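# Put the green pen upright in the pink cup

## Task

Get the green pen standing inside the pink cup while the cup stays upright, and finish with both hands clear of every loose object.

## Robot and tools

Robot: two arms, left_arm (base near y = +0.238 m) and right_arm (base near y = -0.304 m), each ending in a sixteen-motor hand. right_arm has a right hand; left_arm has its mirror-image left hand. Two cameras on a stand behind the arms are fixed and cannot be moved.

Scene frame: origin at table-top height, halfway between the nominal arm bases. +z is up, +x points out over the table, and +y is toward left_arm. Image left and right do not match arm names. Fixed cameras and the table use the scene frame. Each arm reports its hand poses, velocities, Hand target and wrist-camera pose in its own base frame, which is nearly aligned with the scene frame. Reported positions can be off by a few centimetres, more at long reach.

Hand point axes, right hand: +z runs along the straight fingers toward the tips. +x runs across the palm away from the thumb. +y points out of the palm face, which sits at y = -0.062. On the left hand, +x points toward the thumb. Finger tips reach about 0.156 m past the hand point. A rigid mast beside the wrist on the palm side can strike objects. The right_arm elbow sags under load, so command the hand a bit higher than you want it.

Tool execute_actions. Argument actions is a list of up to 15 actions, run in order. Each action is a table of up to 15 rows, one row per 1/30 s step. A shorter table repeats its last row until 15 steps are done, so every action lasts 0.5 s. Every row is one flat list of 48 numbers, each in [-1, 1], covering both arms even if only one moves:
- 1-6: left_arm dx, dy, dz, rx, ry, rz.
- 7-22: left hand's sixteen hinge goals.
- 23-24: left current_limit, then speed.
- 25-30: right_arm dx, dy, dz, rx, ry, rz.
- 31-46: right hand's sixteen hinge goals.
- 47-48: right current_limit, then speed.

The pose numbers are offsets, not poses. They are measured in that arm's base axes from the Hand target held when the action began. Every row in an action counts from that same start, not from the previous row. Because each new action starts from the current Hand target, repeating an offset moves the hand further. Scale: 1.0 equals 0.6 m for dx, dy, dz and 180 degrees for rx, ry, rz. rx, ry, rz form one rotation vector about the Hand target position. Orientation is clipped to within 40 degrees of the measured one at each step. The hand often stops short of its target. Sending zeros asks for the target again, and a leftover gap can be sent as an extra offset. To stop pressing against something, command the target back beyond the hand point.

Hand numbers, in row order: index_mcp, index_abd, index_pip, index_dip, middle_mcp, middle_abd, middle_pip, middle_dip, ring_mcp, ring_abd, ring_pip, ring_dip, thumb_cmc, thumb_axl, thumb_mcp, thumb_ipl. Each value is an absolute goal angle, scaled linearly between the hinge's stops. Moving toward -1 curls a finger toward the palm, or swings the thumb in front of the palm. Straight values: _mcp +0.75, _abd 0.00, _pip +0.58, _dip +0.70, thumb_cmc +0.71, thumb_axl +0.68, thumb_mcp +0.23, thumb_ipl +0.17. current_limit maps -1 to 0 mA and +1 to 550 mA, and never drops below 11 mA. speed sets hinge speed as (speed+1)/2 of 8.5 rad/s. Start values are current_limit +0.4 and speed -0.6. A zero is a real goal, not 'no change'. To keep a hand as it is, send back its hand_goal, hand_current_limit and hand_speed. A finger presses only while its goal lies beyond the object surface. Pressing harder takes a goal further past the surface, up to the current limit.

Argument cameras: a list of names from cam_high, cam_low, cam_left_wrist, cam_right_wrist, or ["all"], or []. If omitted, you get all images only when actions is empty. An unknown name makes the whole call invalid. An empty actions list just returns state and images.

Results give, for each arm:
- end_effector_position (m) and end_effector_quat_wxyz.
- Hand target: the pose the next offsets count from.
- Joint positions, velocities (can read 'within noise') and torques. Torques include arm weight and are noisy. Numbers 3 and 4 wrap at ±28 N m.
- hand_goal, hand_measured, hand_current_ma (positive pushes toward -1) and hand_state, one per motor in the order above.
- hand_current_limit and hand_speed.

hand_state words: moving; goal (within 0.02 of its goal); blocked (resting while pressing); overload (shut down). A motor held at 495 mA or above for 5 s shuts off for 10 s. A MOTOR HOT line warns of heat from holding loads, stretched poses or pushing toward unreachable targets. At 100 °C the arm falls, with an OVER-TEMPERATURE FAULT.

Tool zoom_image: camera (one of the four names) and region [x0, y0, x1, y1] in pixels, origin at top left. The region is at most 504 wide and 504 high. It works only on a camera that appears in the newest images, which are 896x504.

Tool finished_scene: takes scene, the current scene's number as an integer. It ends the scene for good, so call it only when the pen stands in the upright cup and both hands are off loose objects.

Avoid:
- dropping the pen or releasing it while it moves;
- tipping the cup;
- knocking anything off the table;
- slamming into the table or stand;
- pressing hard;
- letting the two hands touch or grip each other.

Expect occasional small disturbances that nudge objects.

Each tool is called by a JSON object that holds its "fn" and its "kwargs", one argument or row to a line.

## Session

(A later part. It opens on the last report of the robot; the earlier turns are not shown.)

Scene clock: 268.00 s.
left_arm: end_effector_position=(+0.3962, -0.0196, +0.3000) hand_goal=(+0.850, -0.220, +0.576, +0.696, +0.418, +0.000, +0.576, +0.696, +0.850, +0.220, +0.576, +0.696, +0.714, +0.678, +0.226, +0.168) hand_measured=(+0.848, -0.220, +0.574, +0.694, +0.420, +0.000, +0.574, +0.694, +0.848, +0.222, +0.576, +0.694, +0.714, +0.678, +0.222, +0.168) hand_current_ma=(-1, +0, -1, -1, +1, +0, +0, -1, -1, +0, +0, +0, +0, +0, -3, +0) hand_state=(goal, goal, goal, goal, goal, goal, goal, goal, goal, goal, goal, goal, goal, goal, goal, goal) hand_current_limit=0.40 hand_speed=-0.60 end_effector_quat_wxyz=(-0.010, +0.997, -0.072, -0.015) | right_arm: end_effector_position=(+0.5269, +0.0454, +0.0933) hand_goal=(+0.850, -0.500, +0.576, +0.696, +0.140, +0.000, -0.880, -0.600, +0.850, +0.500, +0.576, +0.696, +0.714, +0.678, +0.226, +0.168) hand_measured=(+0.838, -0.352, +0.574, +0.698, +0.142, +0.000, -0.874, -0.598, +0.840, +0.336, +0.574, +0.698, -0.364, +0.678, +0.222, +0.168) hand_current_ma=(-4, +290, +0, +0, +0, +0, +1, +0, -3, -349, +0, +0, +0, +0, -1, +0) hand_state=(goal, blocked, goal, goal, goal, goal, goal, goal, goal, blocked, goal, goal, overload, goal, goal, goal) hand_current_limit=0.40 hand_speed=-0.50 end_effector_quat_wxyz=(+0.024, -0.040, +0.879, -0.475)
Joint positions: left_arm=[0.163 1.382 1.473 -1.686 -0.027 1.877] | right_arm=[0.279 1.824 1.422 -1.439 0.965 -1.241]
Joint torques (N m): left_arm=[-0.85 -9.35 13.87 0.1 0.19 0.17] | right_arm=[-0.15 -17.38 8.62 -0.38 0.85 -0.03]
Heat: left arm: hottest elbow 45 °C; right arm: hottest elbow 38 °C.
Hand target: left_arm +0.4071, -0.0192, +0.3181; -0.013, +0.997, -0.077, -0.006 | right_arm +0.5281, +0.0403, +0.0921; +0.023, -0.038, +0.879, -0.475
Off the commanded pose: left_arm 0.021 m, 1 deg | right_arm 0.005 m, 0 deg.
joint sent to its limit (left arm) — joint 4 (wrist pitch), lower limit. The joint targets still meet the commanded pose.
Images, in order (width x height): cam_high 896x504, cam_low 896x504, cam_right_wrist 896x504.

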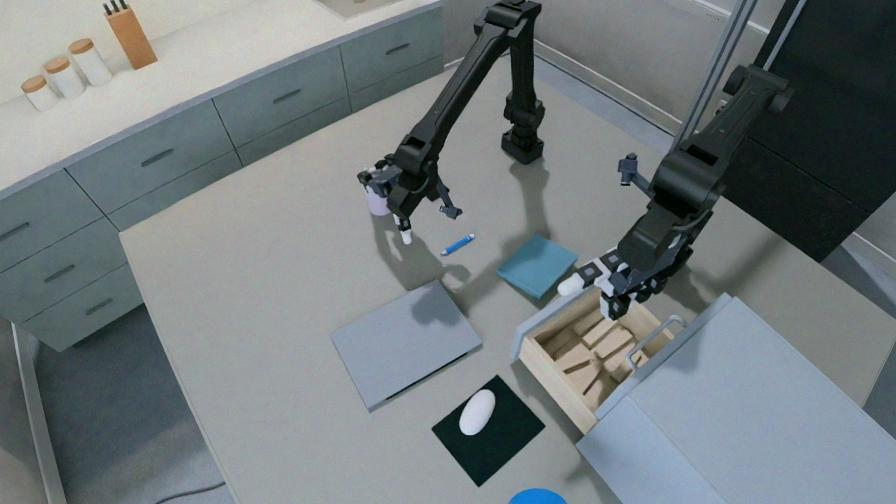

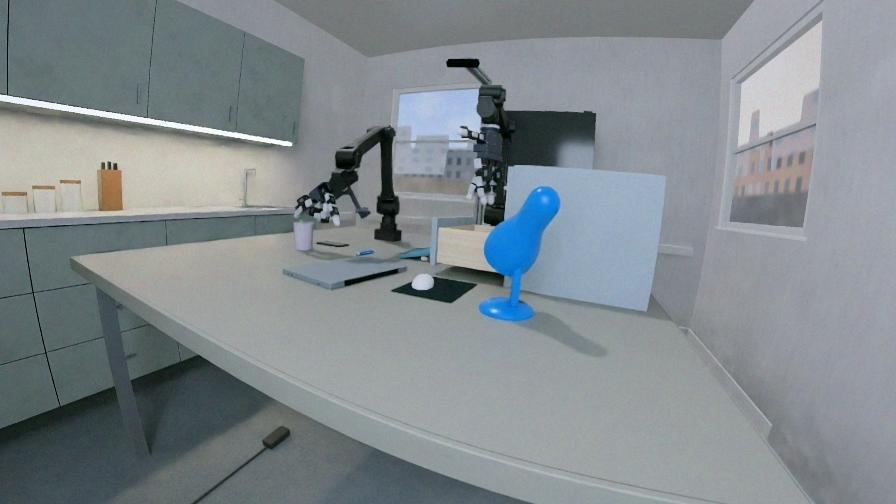

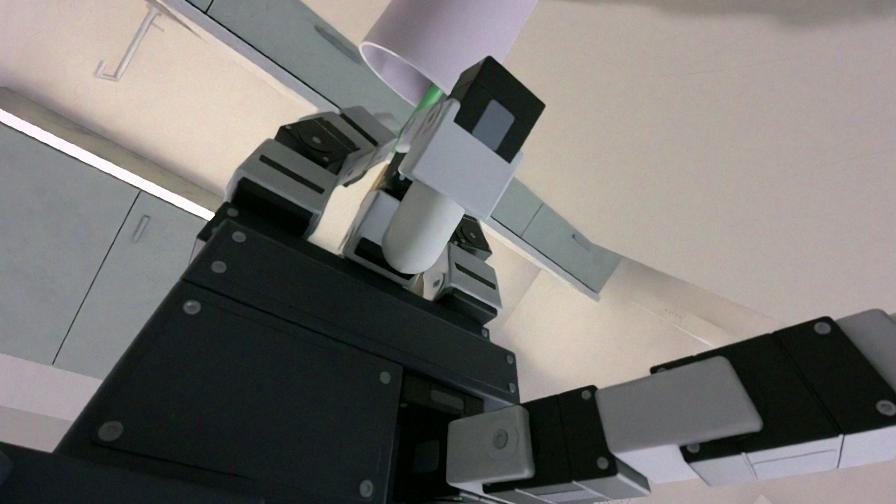

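{"fn": "execute_actions", "kwargs": {
  "actions": [
    [[0,0,0,0,0,0,0.849,-0.22,0.576,0.696,0.418,0,0.576,0.696,0.849,0.22,0.576,0.696,0.714,0.678,0.226,0.168,0.4,-0.6,0.0,-0.003,-0.045,0,0,0,0.849,-0.5,0.576,0.696,0.14,0,-0.88,-0.6,0.849,0.5,0.576,0.696,0.714,0.678,0.226,0.168,0.4,-0.5]]
  ],
  "cameras": ["cam_low","cam_right_wrist"]
}}

{"fn": "zoom_image", "kwargs": {
  "camera": "cam_low",
  "region": [260, 180, 360, 260]
}}

{"fn": "zoom_image", "kwargs": {
  "camera": "cam_right_wrist",
  "region": [340, 0, 560, 120]
}}

Scene clock: 268.93 s.
left_arm: end_effector_position=(+0.3962, -0.0196, +0.3000) hand_goal=(+0.850, -0.220, +0.576, +0.696, +0.418, +0.000, +0.576, +0.696, +0.850, +0.220, +0.576, +0.696, +0.714, +0.678, +0.226, +0.168) hand_measured=(+0.848, -0.220, +0.574, +0.694, +0.420, +0.000, +0.574, +0.694, +0.848, +0.222, +0.576, +0.694, +0.714, +0.678, +0.222, +0.168) hand_current_ma=(-1, +0, -1, -1, +1, +0, +0, -1, -1, +0, +0, +0, +0, +0, -3, +0) hand_state=(goal, goal, goal, goal, goal, goal, goal, goal, goal, goal, goal, goal, goal, goal, goal, goal) hand_current_limit=0.40 hand_speed=-0.60 end_effector_quat_wxyz=(-0.010, +0.997, -0.072, -0.015) | right_arm: end_effector_position=(+0.5267, +0.0438, +0.0665) hand_goal=(+0.850, -0.500, +0.576, +0.696, +0.140, +0.000, -0.880, -0.600, +0.850, +0.500, +0.576, +0.696, +0.714, +0.678, +0.226, +0.168) hand_measured=(+0.838, -0.352, +0.574, +0.698, +0.142, +0.000, -0.874, -0.598, +0.840, +0.336, +0.574, +0.698, -0.364, +0.678, +0.222, +0.168) hand_current_ma=(-4, +290, +0, +0, +0, +0, +1, +0, -3, -349, +0, +0, +0, +0, -1, +0) hand_state=(goal, blocked, goal, goal, goal, goal, goal, goal, goal, blocked, goal, goal, overload, goal, goal, goal) hand_current_limit=0.40 hand_speed=-0.50 end_effector_quat_wxyz=(+0.024, -0.040, +0.879, -0.474)
Joint positions: left_arm=[0.163 1.382 1.473 -1.686 -0.027 1.877] | right_arm=[0.276 1.851 1.385 -1.371 0.965 -1.246]
Joint torques (N m): left_arm=[-1.32 -9.64 13.78 0.02 0.2 0.16] | right_arm=[-0.21 -17.26 8.17 -0.28 0.88 0.02]
Heat: left arm: hottest elbow 45 °C; right arm: hottest elbow 38 °C.
Hand target: left_arm +0.4071, -0.0192, +0.3181; -0.013, +0.997, -0.077, -0.006 | right_arm +0.5280, +0.0385, +0.0650; +0.023, -0.038, +0.879, -0.475
Off the commanded pose: left_arm 0.021 m, 1 deg | right_arm 0.006 m, 0 deg.
joint sent to its limit (left arm) — joint 4 (wrist pitch), lower limit. The joint targets still meet the commanded pose.
Images, in order (width x height): cam_low 896x504, cam_right_wrist 896x504.

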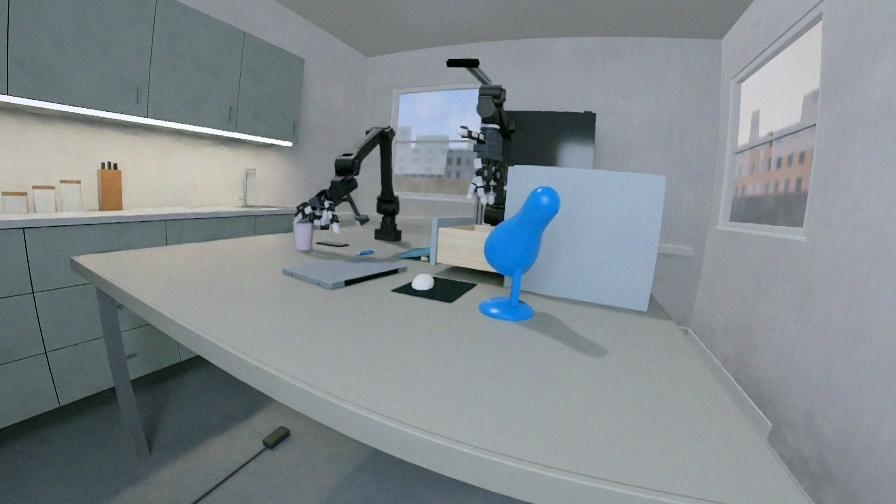

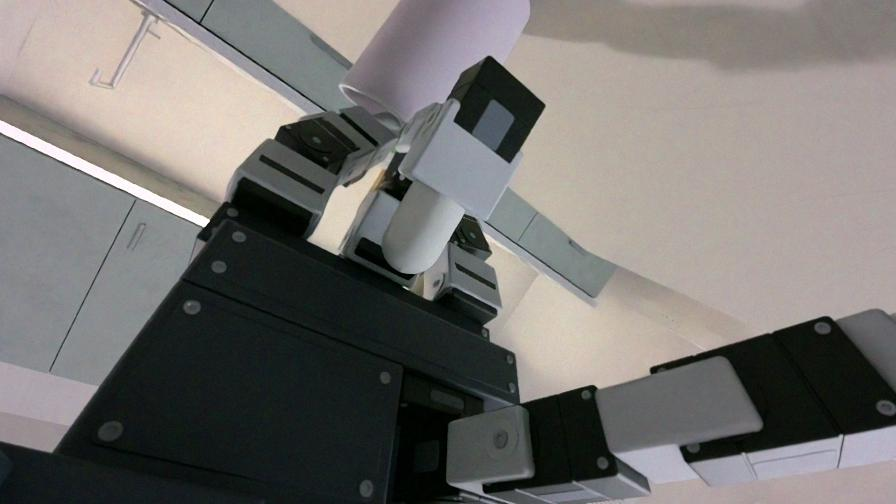

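Scaled by 5.040 from the camera's 896x504 image, which has a finer 1280x720 frame.

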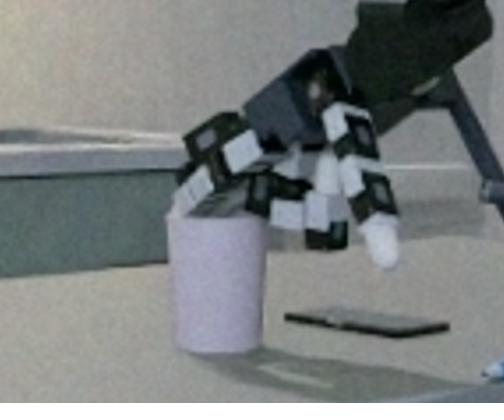

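Scaled by 2.291 from the camera's 896x504 image, which has a finer 1280x720 frame.

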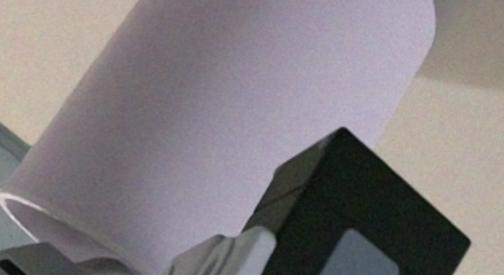

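{"fn": "execute_actions", "kwargs": {
  "actions": [
    [[0,0,0,0,0,0,0.849,-0.22,0.576,0.696,0.418,0,0.576,0.696,0.849,0.22,0.576,0.696,0.714,0.678,0.226,0.168,0.4,-0.6,0.0,0.0,0,0,0,0,0.849,-0.28,0.576,0.696,0.14,0,-0.88,-0.6,0.849,0.28,0.576,0.696,0.714,0.678,0.226,0.168,0.4,-0.85]]
  ],
  "cameras": ["cam_low","cam_right_wrist"]
}}

{"fn": "zoom_image", "kwargs": {
  "camera": "cam_low",
  "region": [260, 180, 360, 260]
}}

{"fn": "zoom_image", "kwargs": {
  "camera": "cam_right_wrist",
  "region": [340, 0, 560, 180]
}}

Scene clock: 269.80 s.
left_arm: end_effector_position=(+0.3962, -0.0196, +0.3000) hand_goal=(+0.850, -0.220, +0.576, +0.696, +0.418, +0.000, +0.576, +0.696, +0.850, +0.220, +0.576, +0.696, +0.714, +0.678, +0.226, +0.168) hand_measured=(+0.848, -0.220, +0.574, +0.694, +0.420, +0.000, +0.574, +0.694, +0.848, +0.222, +0.576, +0.694, +0.714, +0.678, +0.222, +0.168) hand_current_ma=(-1, +0, -1, -1, +1, +0, +0, -1, -1, +0, +0, +0, +0, +0, -3, +0) hand_state=(goal, goal, goal, goal, goal, goal, goal, goal, goal, goal, goal, goal, goal, goal, goal, goal) hand_current_limit=0.40 hand_speed=-0.60 end_effector_quat_wxyz=(-0.010, +0.997, -0.072, -0.015) | right_arm: end_effector_position=(+0.5266, +0.0438, +0.0665) hand_goal=(+0.850, -0.280, +0.576, +0.696, +0.140, +0.000, -0.880, -0.600, +0.850, +0.280, +0.576, +0.696, +0.714, +0.678, +0.226, +0.168) hand_measured=(+0.838, -0.286, +0.574, +0.698, +0.142, +0.000, -0.874, -0.598, +0.840, +0.282, +0.574, +0.698, -0.364, +0.678, +0.222, +0.168) hand_current_ma=(-4, -1, +0, +0, +0, +0, +1, +0, -3, +0, +0, +0, +0, +0, -1, +0) hand_state=(goal, goal, goal, goal, goal, goal, goal, goal, goal, goal, goal, goal, overload, goal, goal, goal) hand_current_limit=0.40 hand_speed=-0.85 end_effector_quat_wxyz=(+0.024, -0.040, +0.879, -0.474)
Joint positions: left_arm=[0.163 1.382 1.473 -1.686 -0.027 1.877] | right_arm=[0.276 1.851 1.385 -1.371 0.965 -1.247]
Joint torques (N m): left_arm=[-1.44 -9.41 13.93 0.02 0.18 0.12] | right_arm=[-0.21 -17.2 8.23 -0.27 0.88 -0.03]
Heat: left arm: hottest elbow 45 °C; right arm: hottest elbow 38 °C.
Hand target: left_arm +0.4071, -0.0192, +0.3181; -0.013, +0.997, -0.077, -0.006 | right_arm +0.5280, +0.0385, +0.0650; +0.023, -0.038, +0.879, -0.475
Off the commanded pose: left_arm 0.021 m, 1 deg | right_arm 0.006 m, 0 deg.
joint sent to its limit (left arm) — joint 4 (wrist pitch), lower limit. The joint targets still meet the commanded pose.
Images, in order (width x height): cam_low 896x504, cam_right_wrist 896x504.

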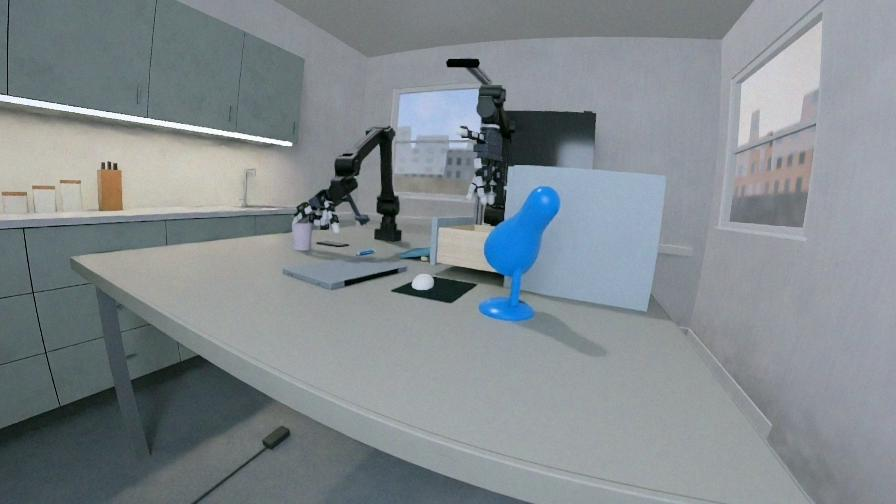

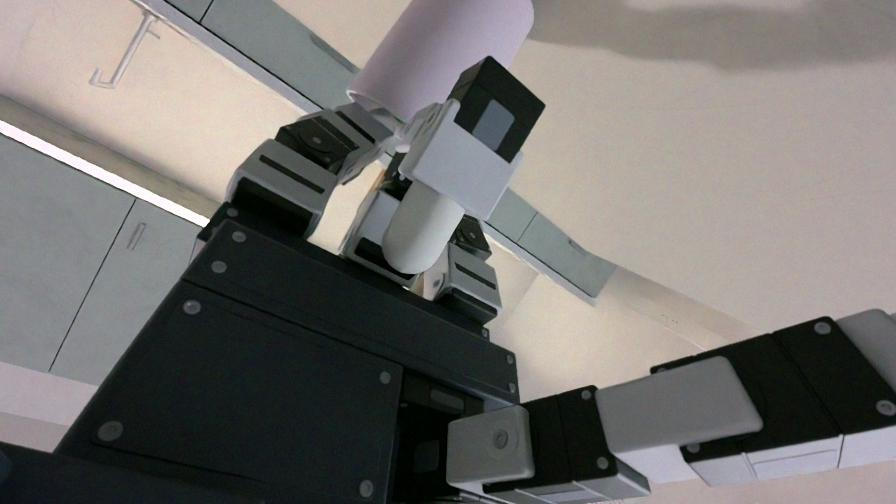

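Scaled by 5.040 from the camera's 896x504 image, which has a finer 1280x720 frame.

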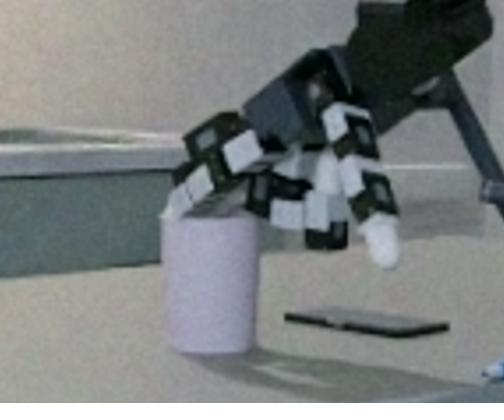

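Scaled by 2.291 from the camera's 896x504 image, which has a finer 1280x720 frame.

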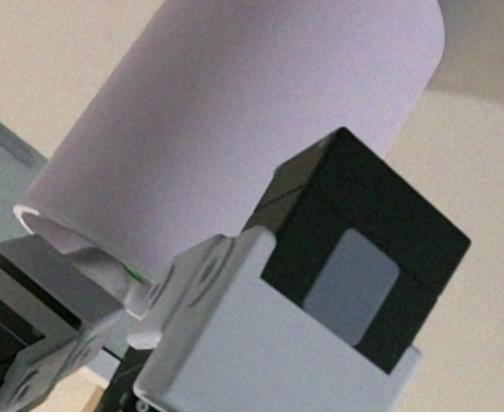

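{"fn": "execute_actions", "kwargs": {
  "actions": [
    [[0,0,0,0,0,0,0.849,-0.22,0.576,0.696,0.418,0,0.576,0.696,0.849,0.22,0.576,0.696,0.714,0.678,0.226,0.168,0.4,-0.6,0.0,0.0,0,0,0,0,0.849,-0.31,0.576,0.696,0.14,0,-0.88,-0.6,0.849,0.31,0.576,0.696,0.714,0.678,0.226,0.168,0.4,-0.85]],
    [[0,0,0,0,0,0,0.849,-0.22,0.576,0.696,0.418,0,0.576,0.696,0.849,0.22,0.576,0.696,0.714,0.678,0.226,0.168,0.4,-0.6,0.0,0.01,0.1,0,0,0,0.849,-0.31,0.576,0.696,0.14,0,-0.88,-0.6,0.849,0.31,0.576,0.696,0.714,0.678,0.226,0.168,0.4,-0.85]]
  ],
  "cameras": ["cam_high","cam_low","cam_right_wrist"]
}}

{"fn": "zoom_image", "kwargs": {
  "camera": "cam_low",
  "region": [260, 180, 360, 260]
}}

{"fn": "zoom_image", "kwargs": {
  "camera": "cam_high",
  "region": [350, 150, 430, 230]
}}

Scene clock: 271.57 s.
left_arm: end_effector_position=(+0.3962, -0.0196, +0.3000) hand_goal=(+0.850, -0.220, +0.576, +0.696, +0.418, +0.000, +0.576, +0.696, +0.850, +0.220, +0.576, +0.696, +0.714, +0.678, +0.226, +0.168) hand_measured=(+0.848, -0.220, +0.574, +0.694, +0.420, +0.000, +0.574, +0.694, +0.848, +0.222, +0.576, +0.694, +0.714, +0.678, +0.222, +0.168) hand_current_ma=(-1, +0, -1, -1, +1, +0, +0, -1, -1, +0, +0, +0, +0, +0, -3, +0) hand_state=(goal, goal, goal, goal, goal, goal, goal, goal, goal, goal, goal, goal, goal, goal, goal, goal) hand_current_limit=0.40 hand_speed=-0.60 end_effector_quat_wxyz=(-0.010, +0.997, -0.072, -0.015) | right_arm: end_effector_position=(+0.5107, +0.0392, +0.1036) hand_goal=(+0.850, -0.310, +0.576, +0.696, +0.140, +0.000, -0.880, -0.600, +0.850, +0.310, +0.576, +0.696, +0.714, +0.678, +0.226, +0.168) hand_measured=(+0.838, -0.306, +0.574, +0.698, +0.142, +0.000, -0.874, -0.598, +0.840, +0.306, +0.574, +0.698, -0.364, +0.678, +0.222, +0.168) hand_current_ma=(-4, +0, +0, +0, +0, +0, +1, +0, -3, +0, +0, +0, +0, +0, -1, +0) hand_state=(goal, goal, goal, goal, goal, goal, goal, goal, goal, goal, goal, goal, overload, goal, goal, goal) hand_current_limit=0.40 hand_speed=-0.85 end_effector_quat_wxyz=(+0.001, -0.053, +0.876, -0.480)
Joint positions: left_arm=[0.163 1.382 1.473 -1.686 -0.027 1.877] | right_arm=[0.276 1.803 1.419 -1.506 0.966 -1.247]
Joint torques (N m): left_arm=[-0.97 -9.58 13.82 0.03 0.23 0.11] | right_arm=[0.73 -17.73 13.31 -1.28 0.74 0.13]
Heat: left arm: hottest elbow 45 °C; right arm: hottest elbow 38 °C.
Hand target: left_arm +0.4071, -0.0192, +0.3181; -0.013, +0.997, -0.077, -0.006 | right_arm +0.5279, +0.0444, +0.1250; +0.023, -0.038, +0.879, -0.475
Off the commanded pose: left_arm 0.021 m, 1 deg | right_arm 0.028 m, 3 deg.
joint sent to its limit (left arm) — joint 4 (wrist pitch), lower limit. The joint targets still meet the commanded pose.
Images, in order (width x height): cam_high 896x504, cam_low 896x504, cam_right_wrist 896x504.

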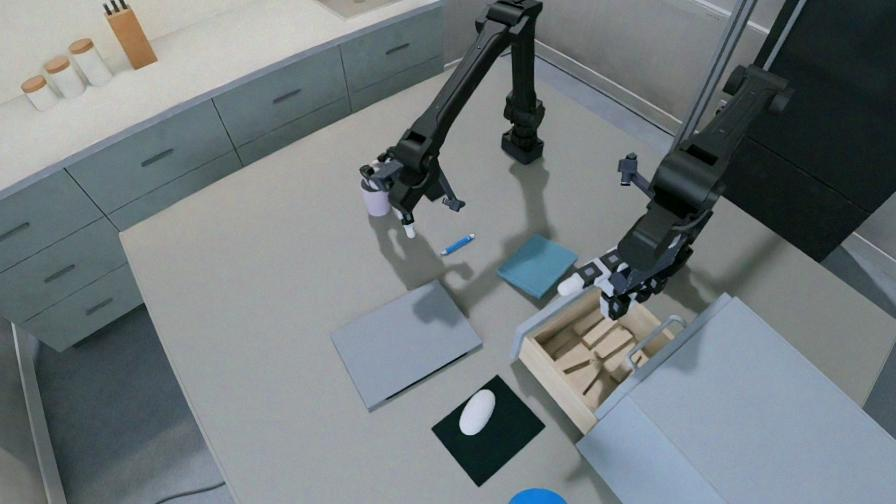

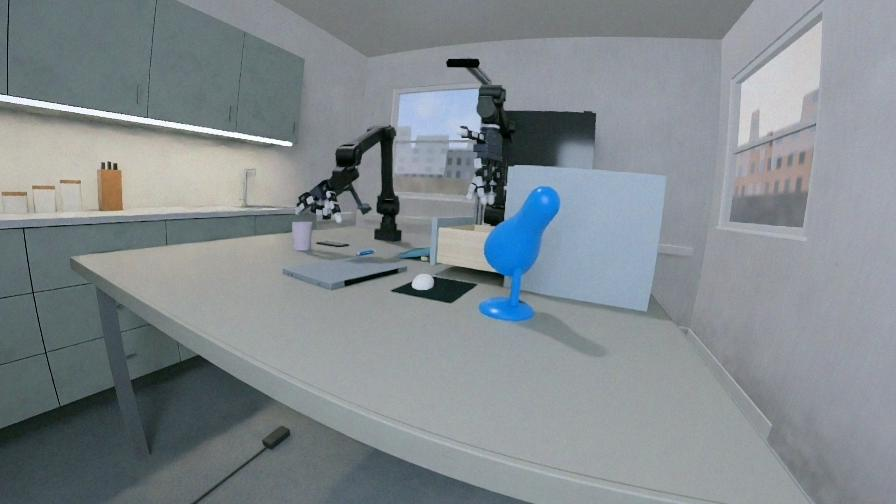

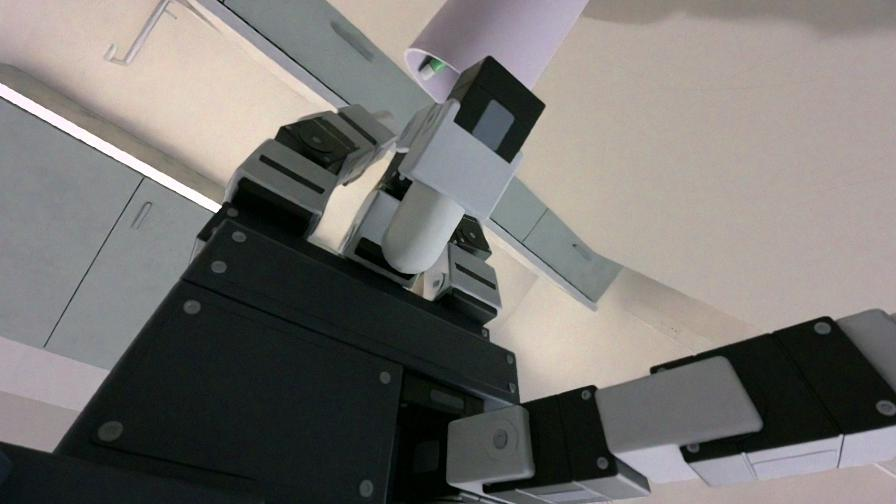

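Scaled by 5.040 from the camera's 896x504 image, which has a finer 1280x720 frame.

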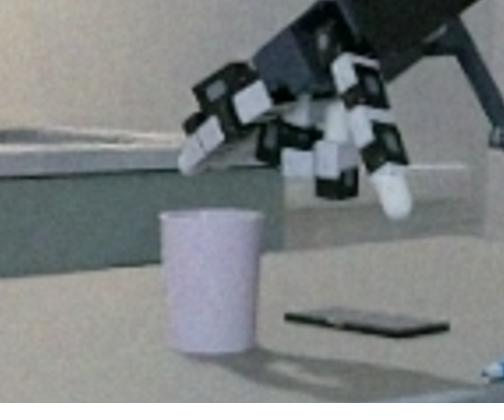

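Scaled by 6.300 from the camera's 896x504 image, which has a finer 1280x720 frame.

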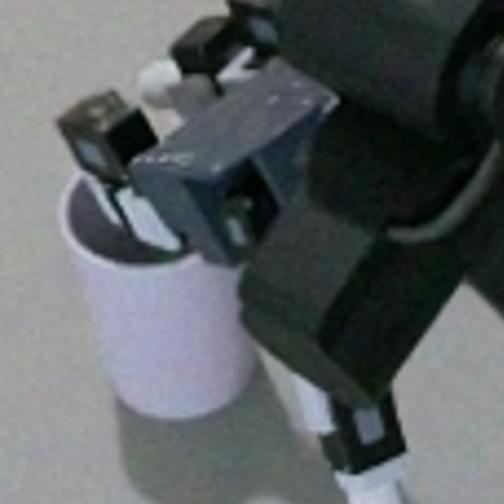

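{"fn": "execute_actions", "kwargs": {
  "actions": [
    [[0,0,0,0,0,0,0.849,-0.22,0.576,0.696,0.418,0,0.576,0.696,0.849,0.22,0.576,0.696,0.714,0.678,0.226,0.168,0.4,-0.6,0.0,0.03,0.15,0,0,0,0.849,-0.31,0.576,0.696,0.14,0,-0.88,-0.6,0.849,0.31,0.576,0.696,0.714,0.678,0.226,0.168,0.4,-0.85]],
    [[0,0,0,0,0,0,0.849,-0.22,0.576,0.696,0.418,0,0.576,0.696,0.849,0.22,0.576,0.696,0.714,0.678,0.226,0.168,0.4,-0.6,-0.05,0.15,0.05,0,0,0,0.849,-0.31,0.576,0.696,0.14,0,-0.88,-0.6,0.849,0.31,0.576,0.696,0.714,0.678,0.226,0.168,0.4,-0.85]]
  ],
  "cameras": ["cam_high","cam_right_wrist"]
}}

{"fn": "zoom_image", "kwargs": {
  "camera": "cam_high",
  "region": [350, 150, 430, 230]
}}

Scene clock: 273.33 s.
left_arm: end_effector_position=(+0.3962, -0.0196, +0.3000) hand_goal=(+0.850, -0.220, +0.576, +0.696, +0.418, +0.000, +0.576, +0.696, +0.850, +0.220, +0.576, +0.696, +0.714, +0.678, +0.226, +0.168) hand_measured=(+0.848, -0.220, +0.574, +0.694, +0.420, +0.000, +0.574, +0.694, +0.848, +0.222, +0.576, +0.694, +0.714, +0.678, +0.222, +0.168) hand_current_ma=(-1, +0, -1, -1, +1, +0, +0, -1, -1, +0, +0, +0, +0, +0, -3, +0) hand_state=(goal, goal, goal, goal, goal, goal, goal, goal, goal, goal, goal, goal, goal, goal, goal, goal) hand_current_limit=0.40 hand_speed=-0.60 end_effector_quat_wxyz=(-0.010, +0.997, -0.072, -0.015) | right_arm: end_effector_position=(+0.4914, +0.1519, +0.2292) hand_goal=(+0.850, -0.310, +0.576, +0.696, +0.140, +0.000, -0.880, -0.600, +0.850, +0.310, +0.576, +0.696, +0.714, +0.678, +0.226, +0.168) hand_measured=(+0.838, -0.306, +0.574, +0.698, +0.140, +0.000, -0.874, -0.598, +0.840, +0.306, +0.574, +0.698, -0.372, +0.678, +0.222, +0.168) hand_current_ma=(-4, +0, +0, +0, +0, +0, +1, +0, -3, +0, +0, +0, +0, +0, -1, +0) hand_state=(goal, goal, goal, goal, goal, goal, goal, goal, goal, goal, goal, goal, overload, goal, goal, goal) hand_current_limit=0.40 hand_speed=-0.85 end_effector_quat_wxyz=(+0.095, -0.095, +0.893, -0.430)
Joint positions: left_arm=[0.163 1.382 1.473 -1.686 -0.027 1.877] | right_arm=[0.478 1.656 1.579 -1.69 0.896 -1.211]
Joint torques (N m): left_arm=[-0.5 -10.11 13.83 0.1 0.17 0.15] | right_arm=[0.26 -16.09 12.6 -0.99 0.76 0.17]
Heat: left arm: hottest elbow 45 °C; right arm: hottest elbow 38 °C.
Hand target: left_arm +0.4071, -0.0192, +0.3181; -0.013, +0.997, -0.077, -0.006 | right_arm +0.4981, +0.1524, +0.2451; +0.023, -0.038, +0.879, -0.475
Off the commanded pose: left_arm 0.021 m, 1 deg | right_arm 0.017 m, 12 deg.
joint sent to its limit (left arm) — joint 4 (wrist pitch), lower limit. The joint targets still meet the commanded pose.
joint sent to its limit (right arm) — joint 4 (wrist pitch), lower limit. The joint targets are off in orientation, not in position.
Images, in order (width x height): cam_high 896x504, cam_right_wrist 896x504.

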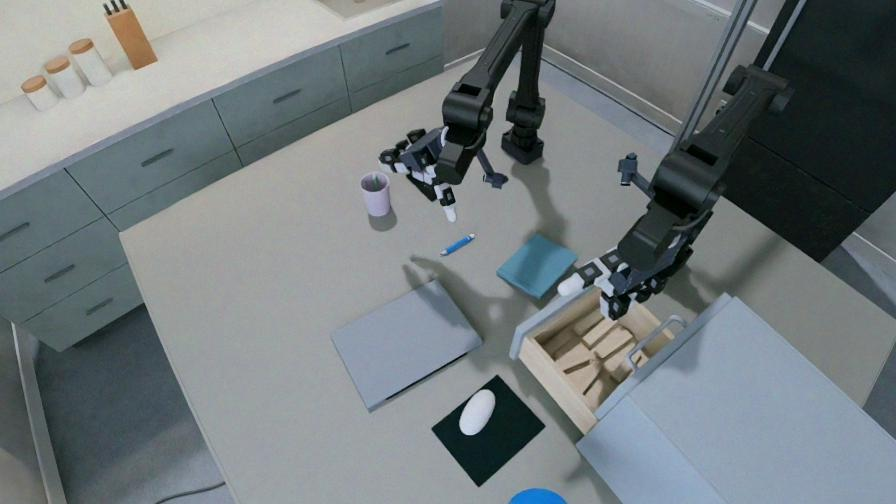

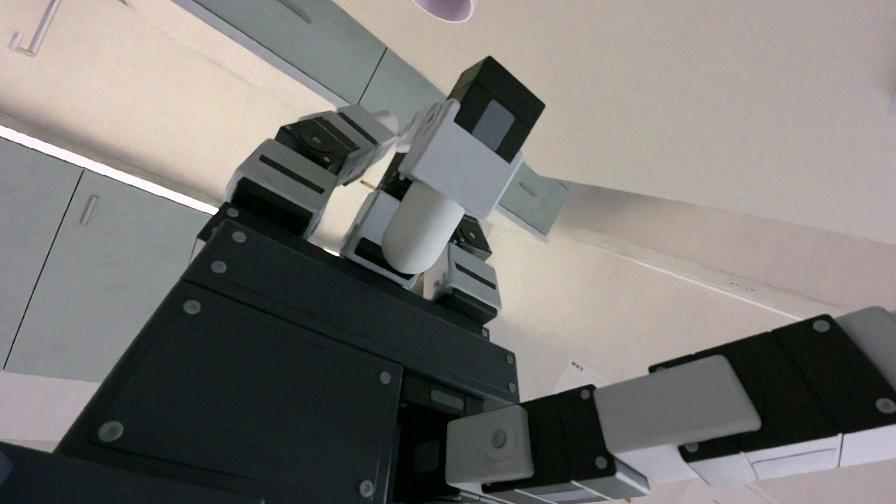

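Scaled by 6.300 from the camera's 896x504 image, which has a finer 1280x720 frame.

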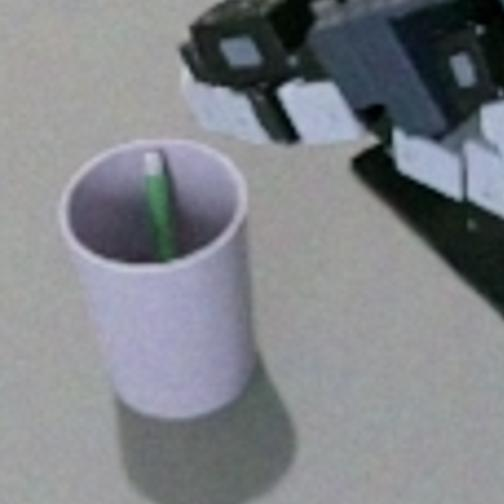

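{"fn": "finished_scene", "kwargs": {
  "scene": 1
}}

The scene is finished: the task was done.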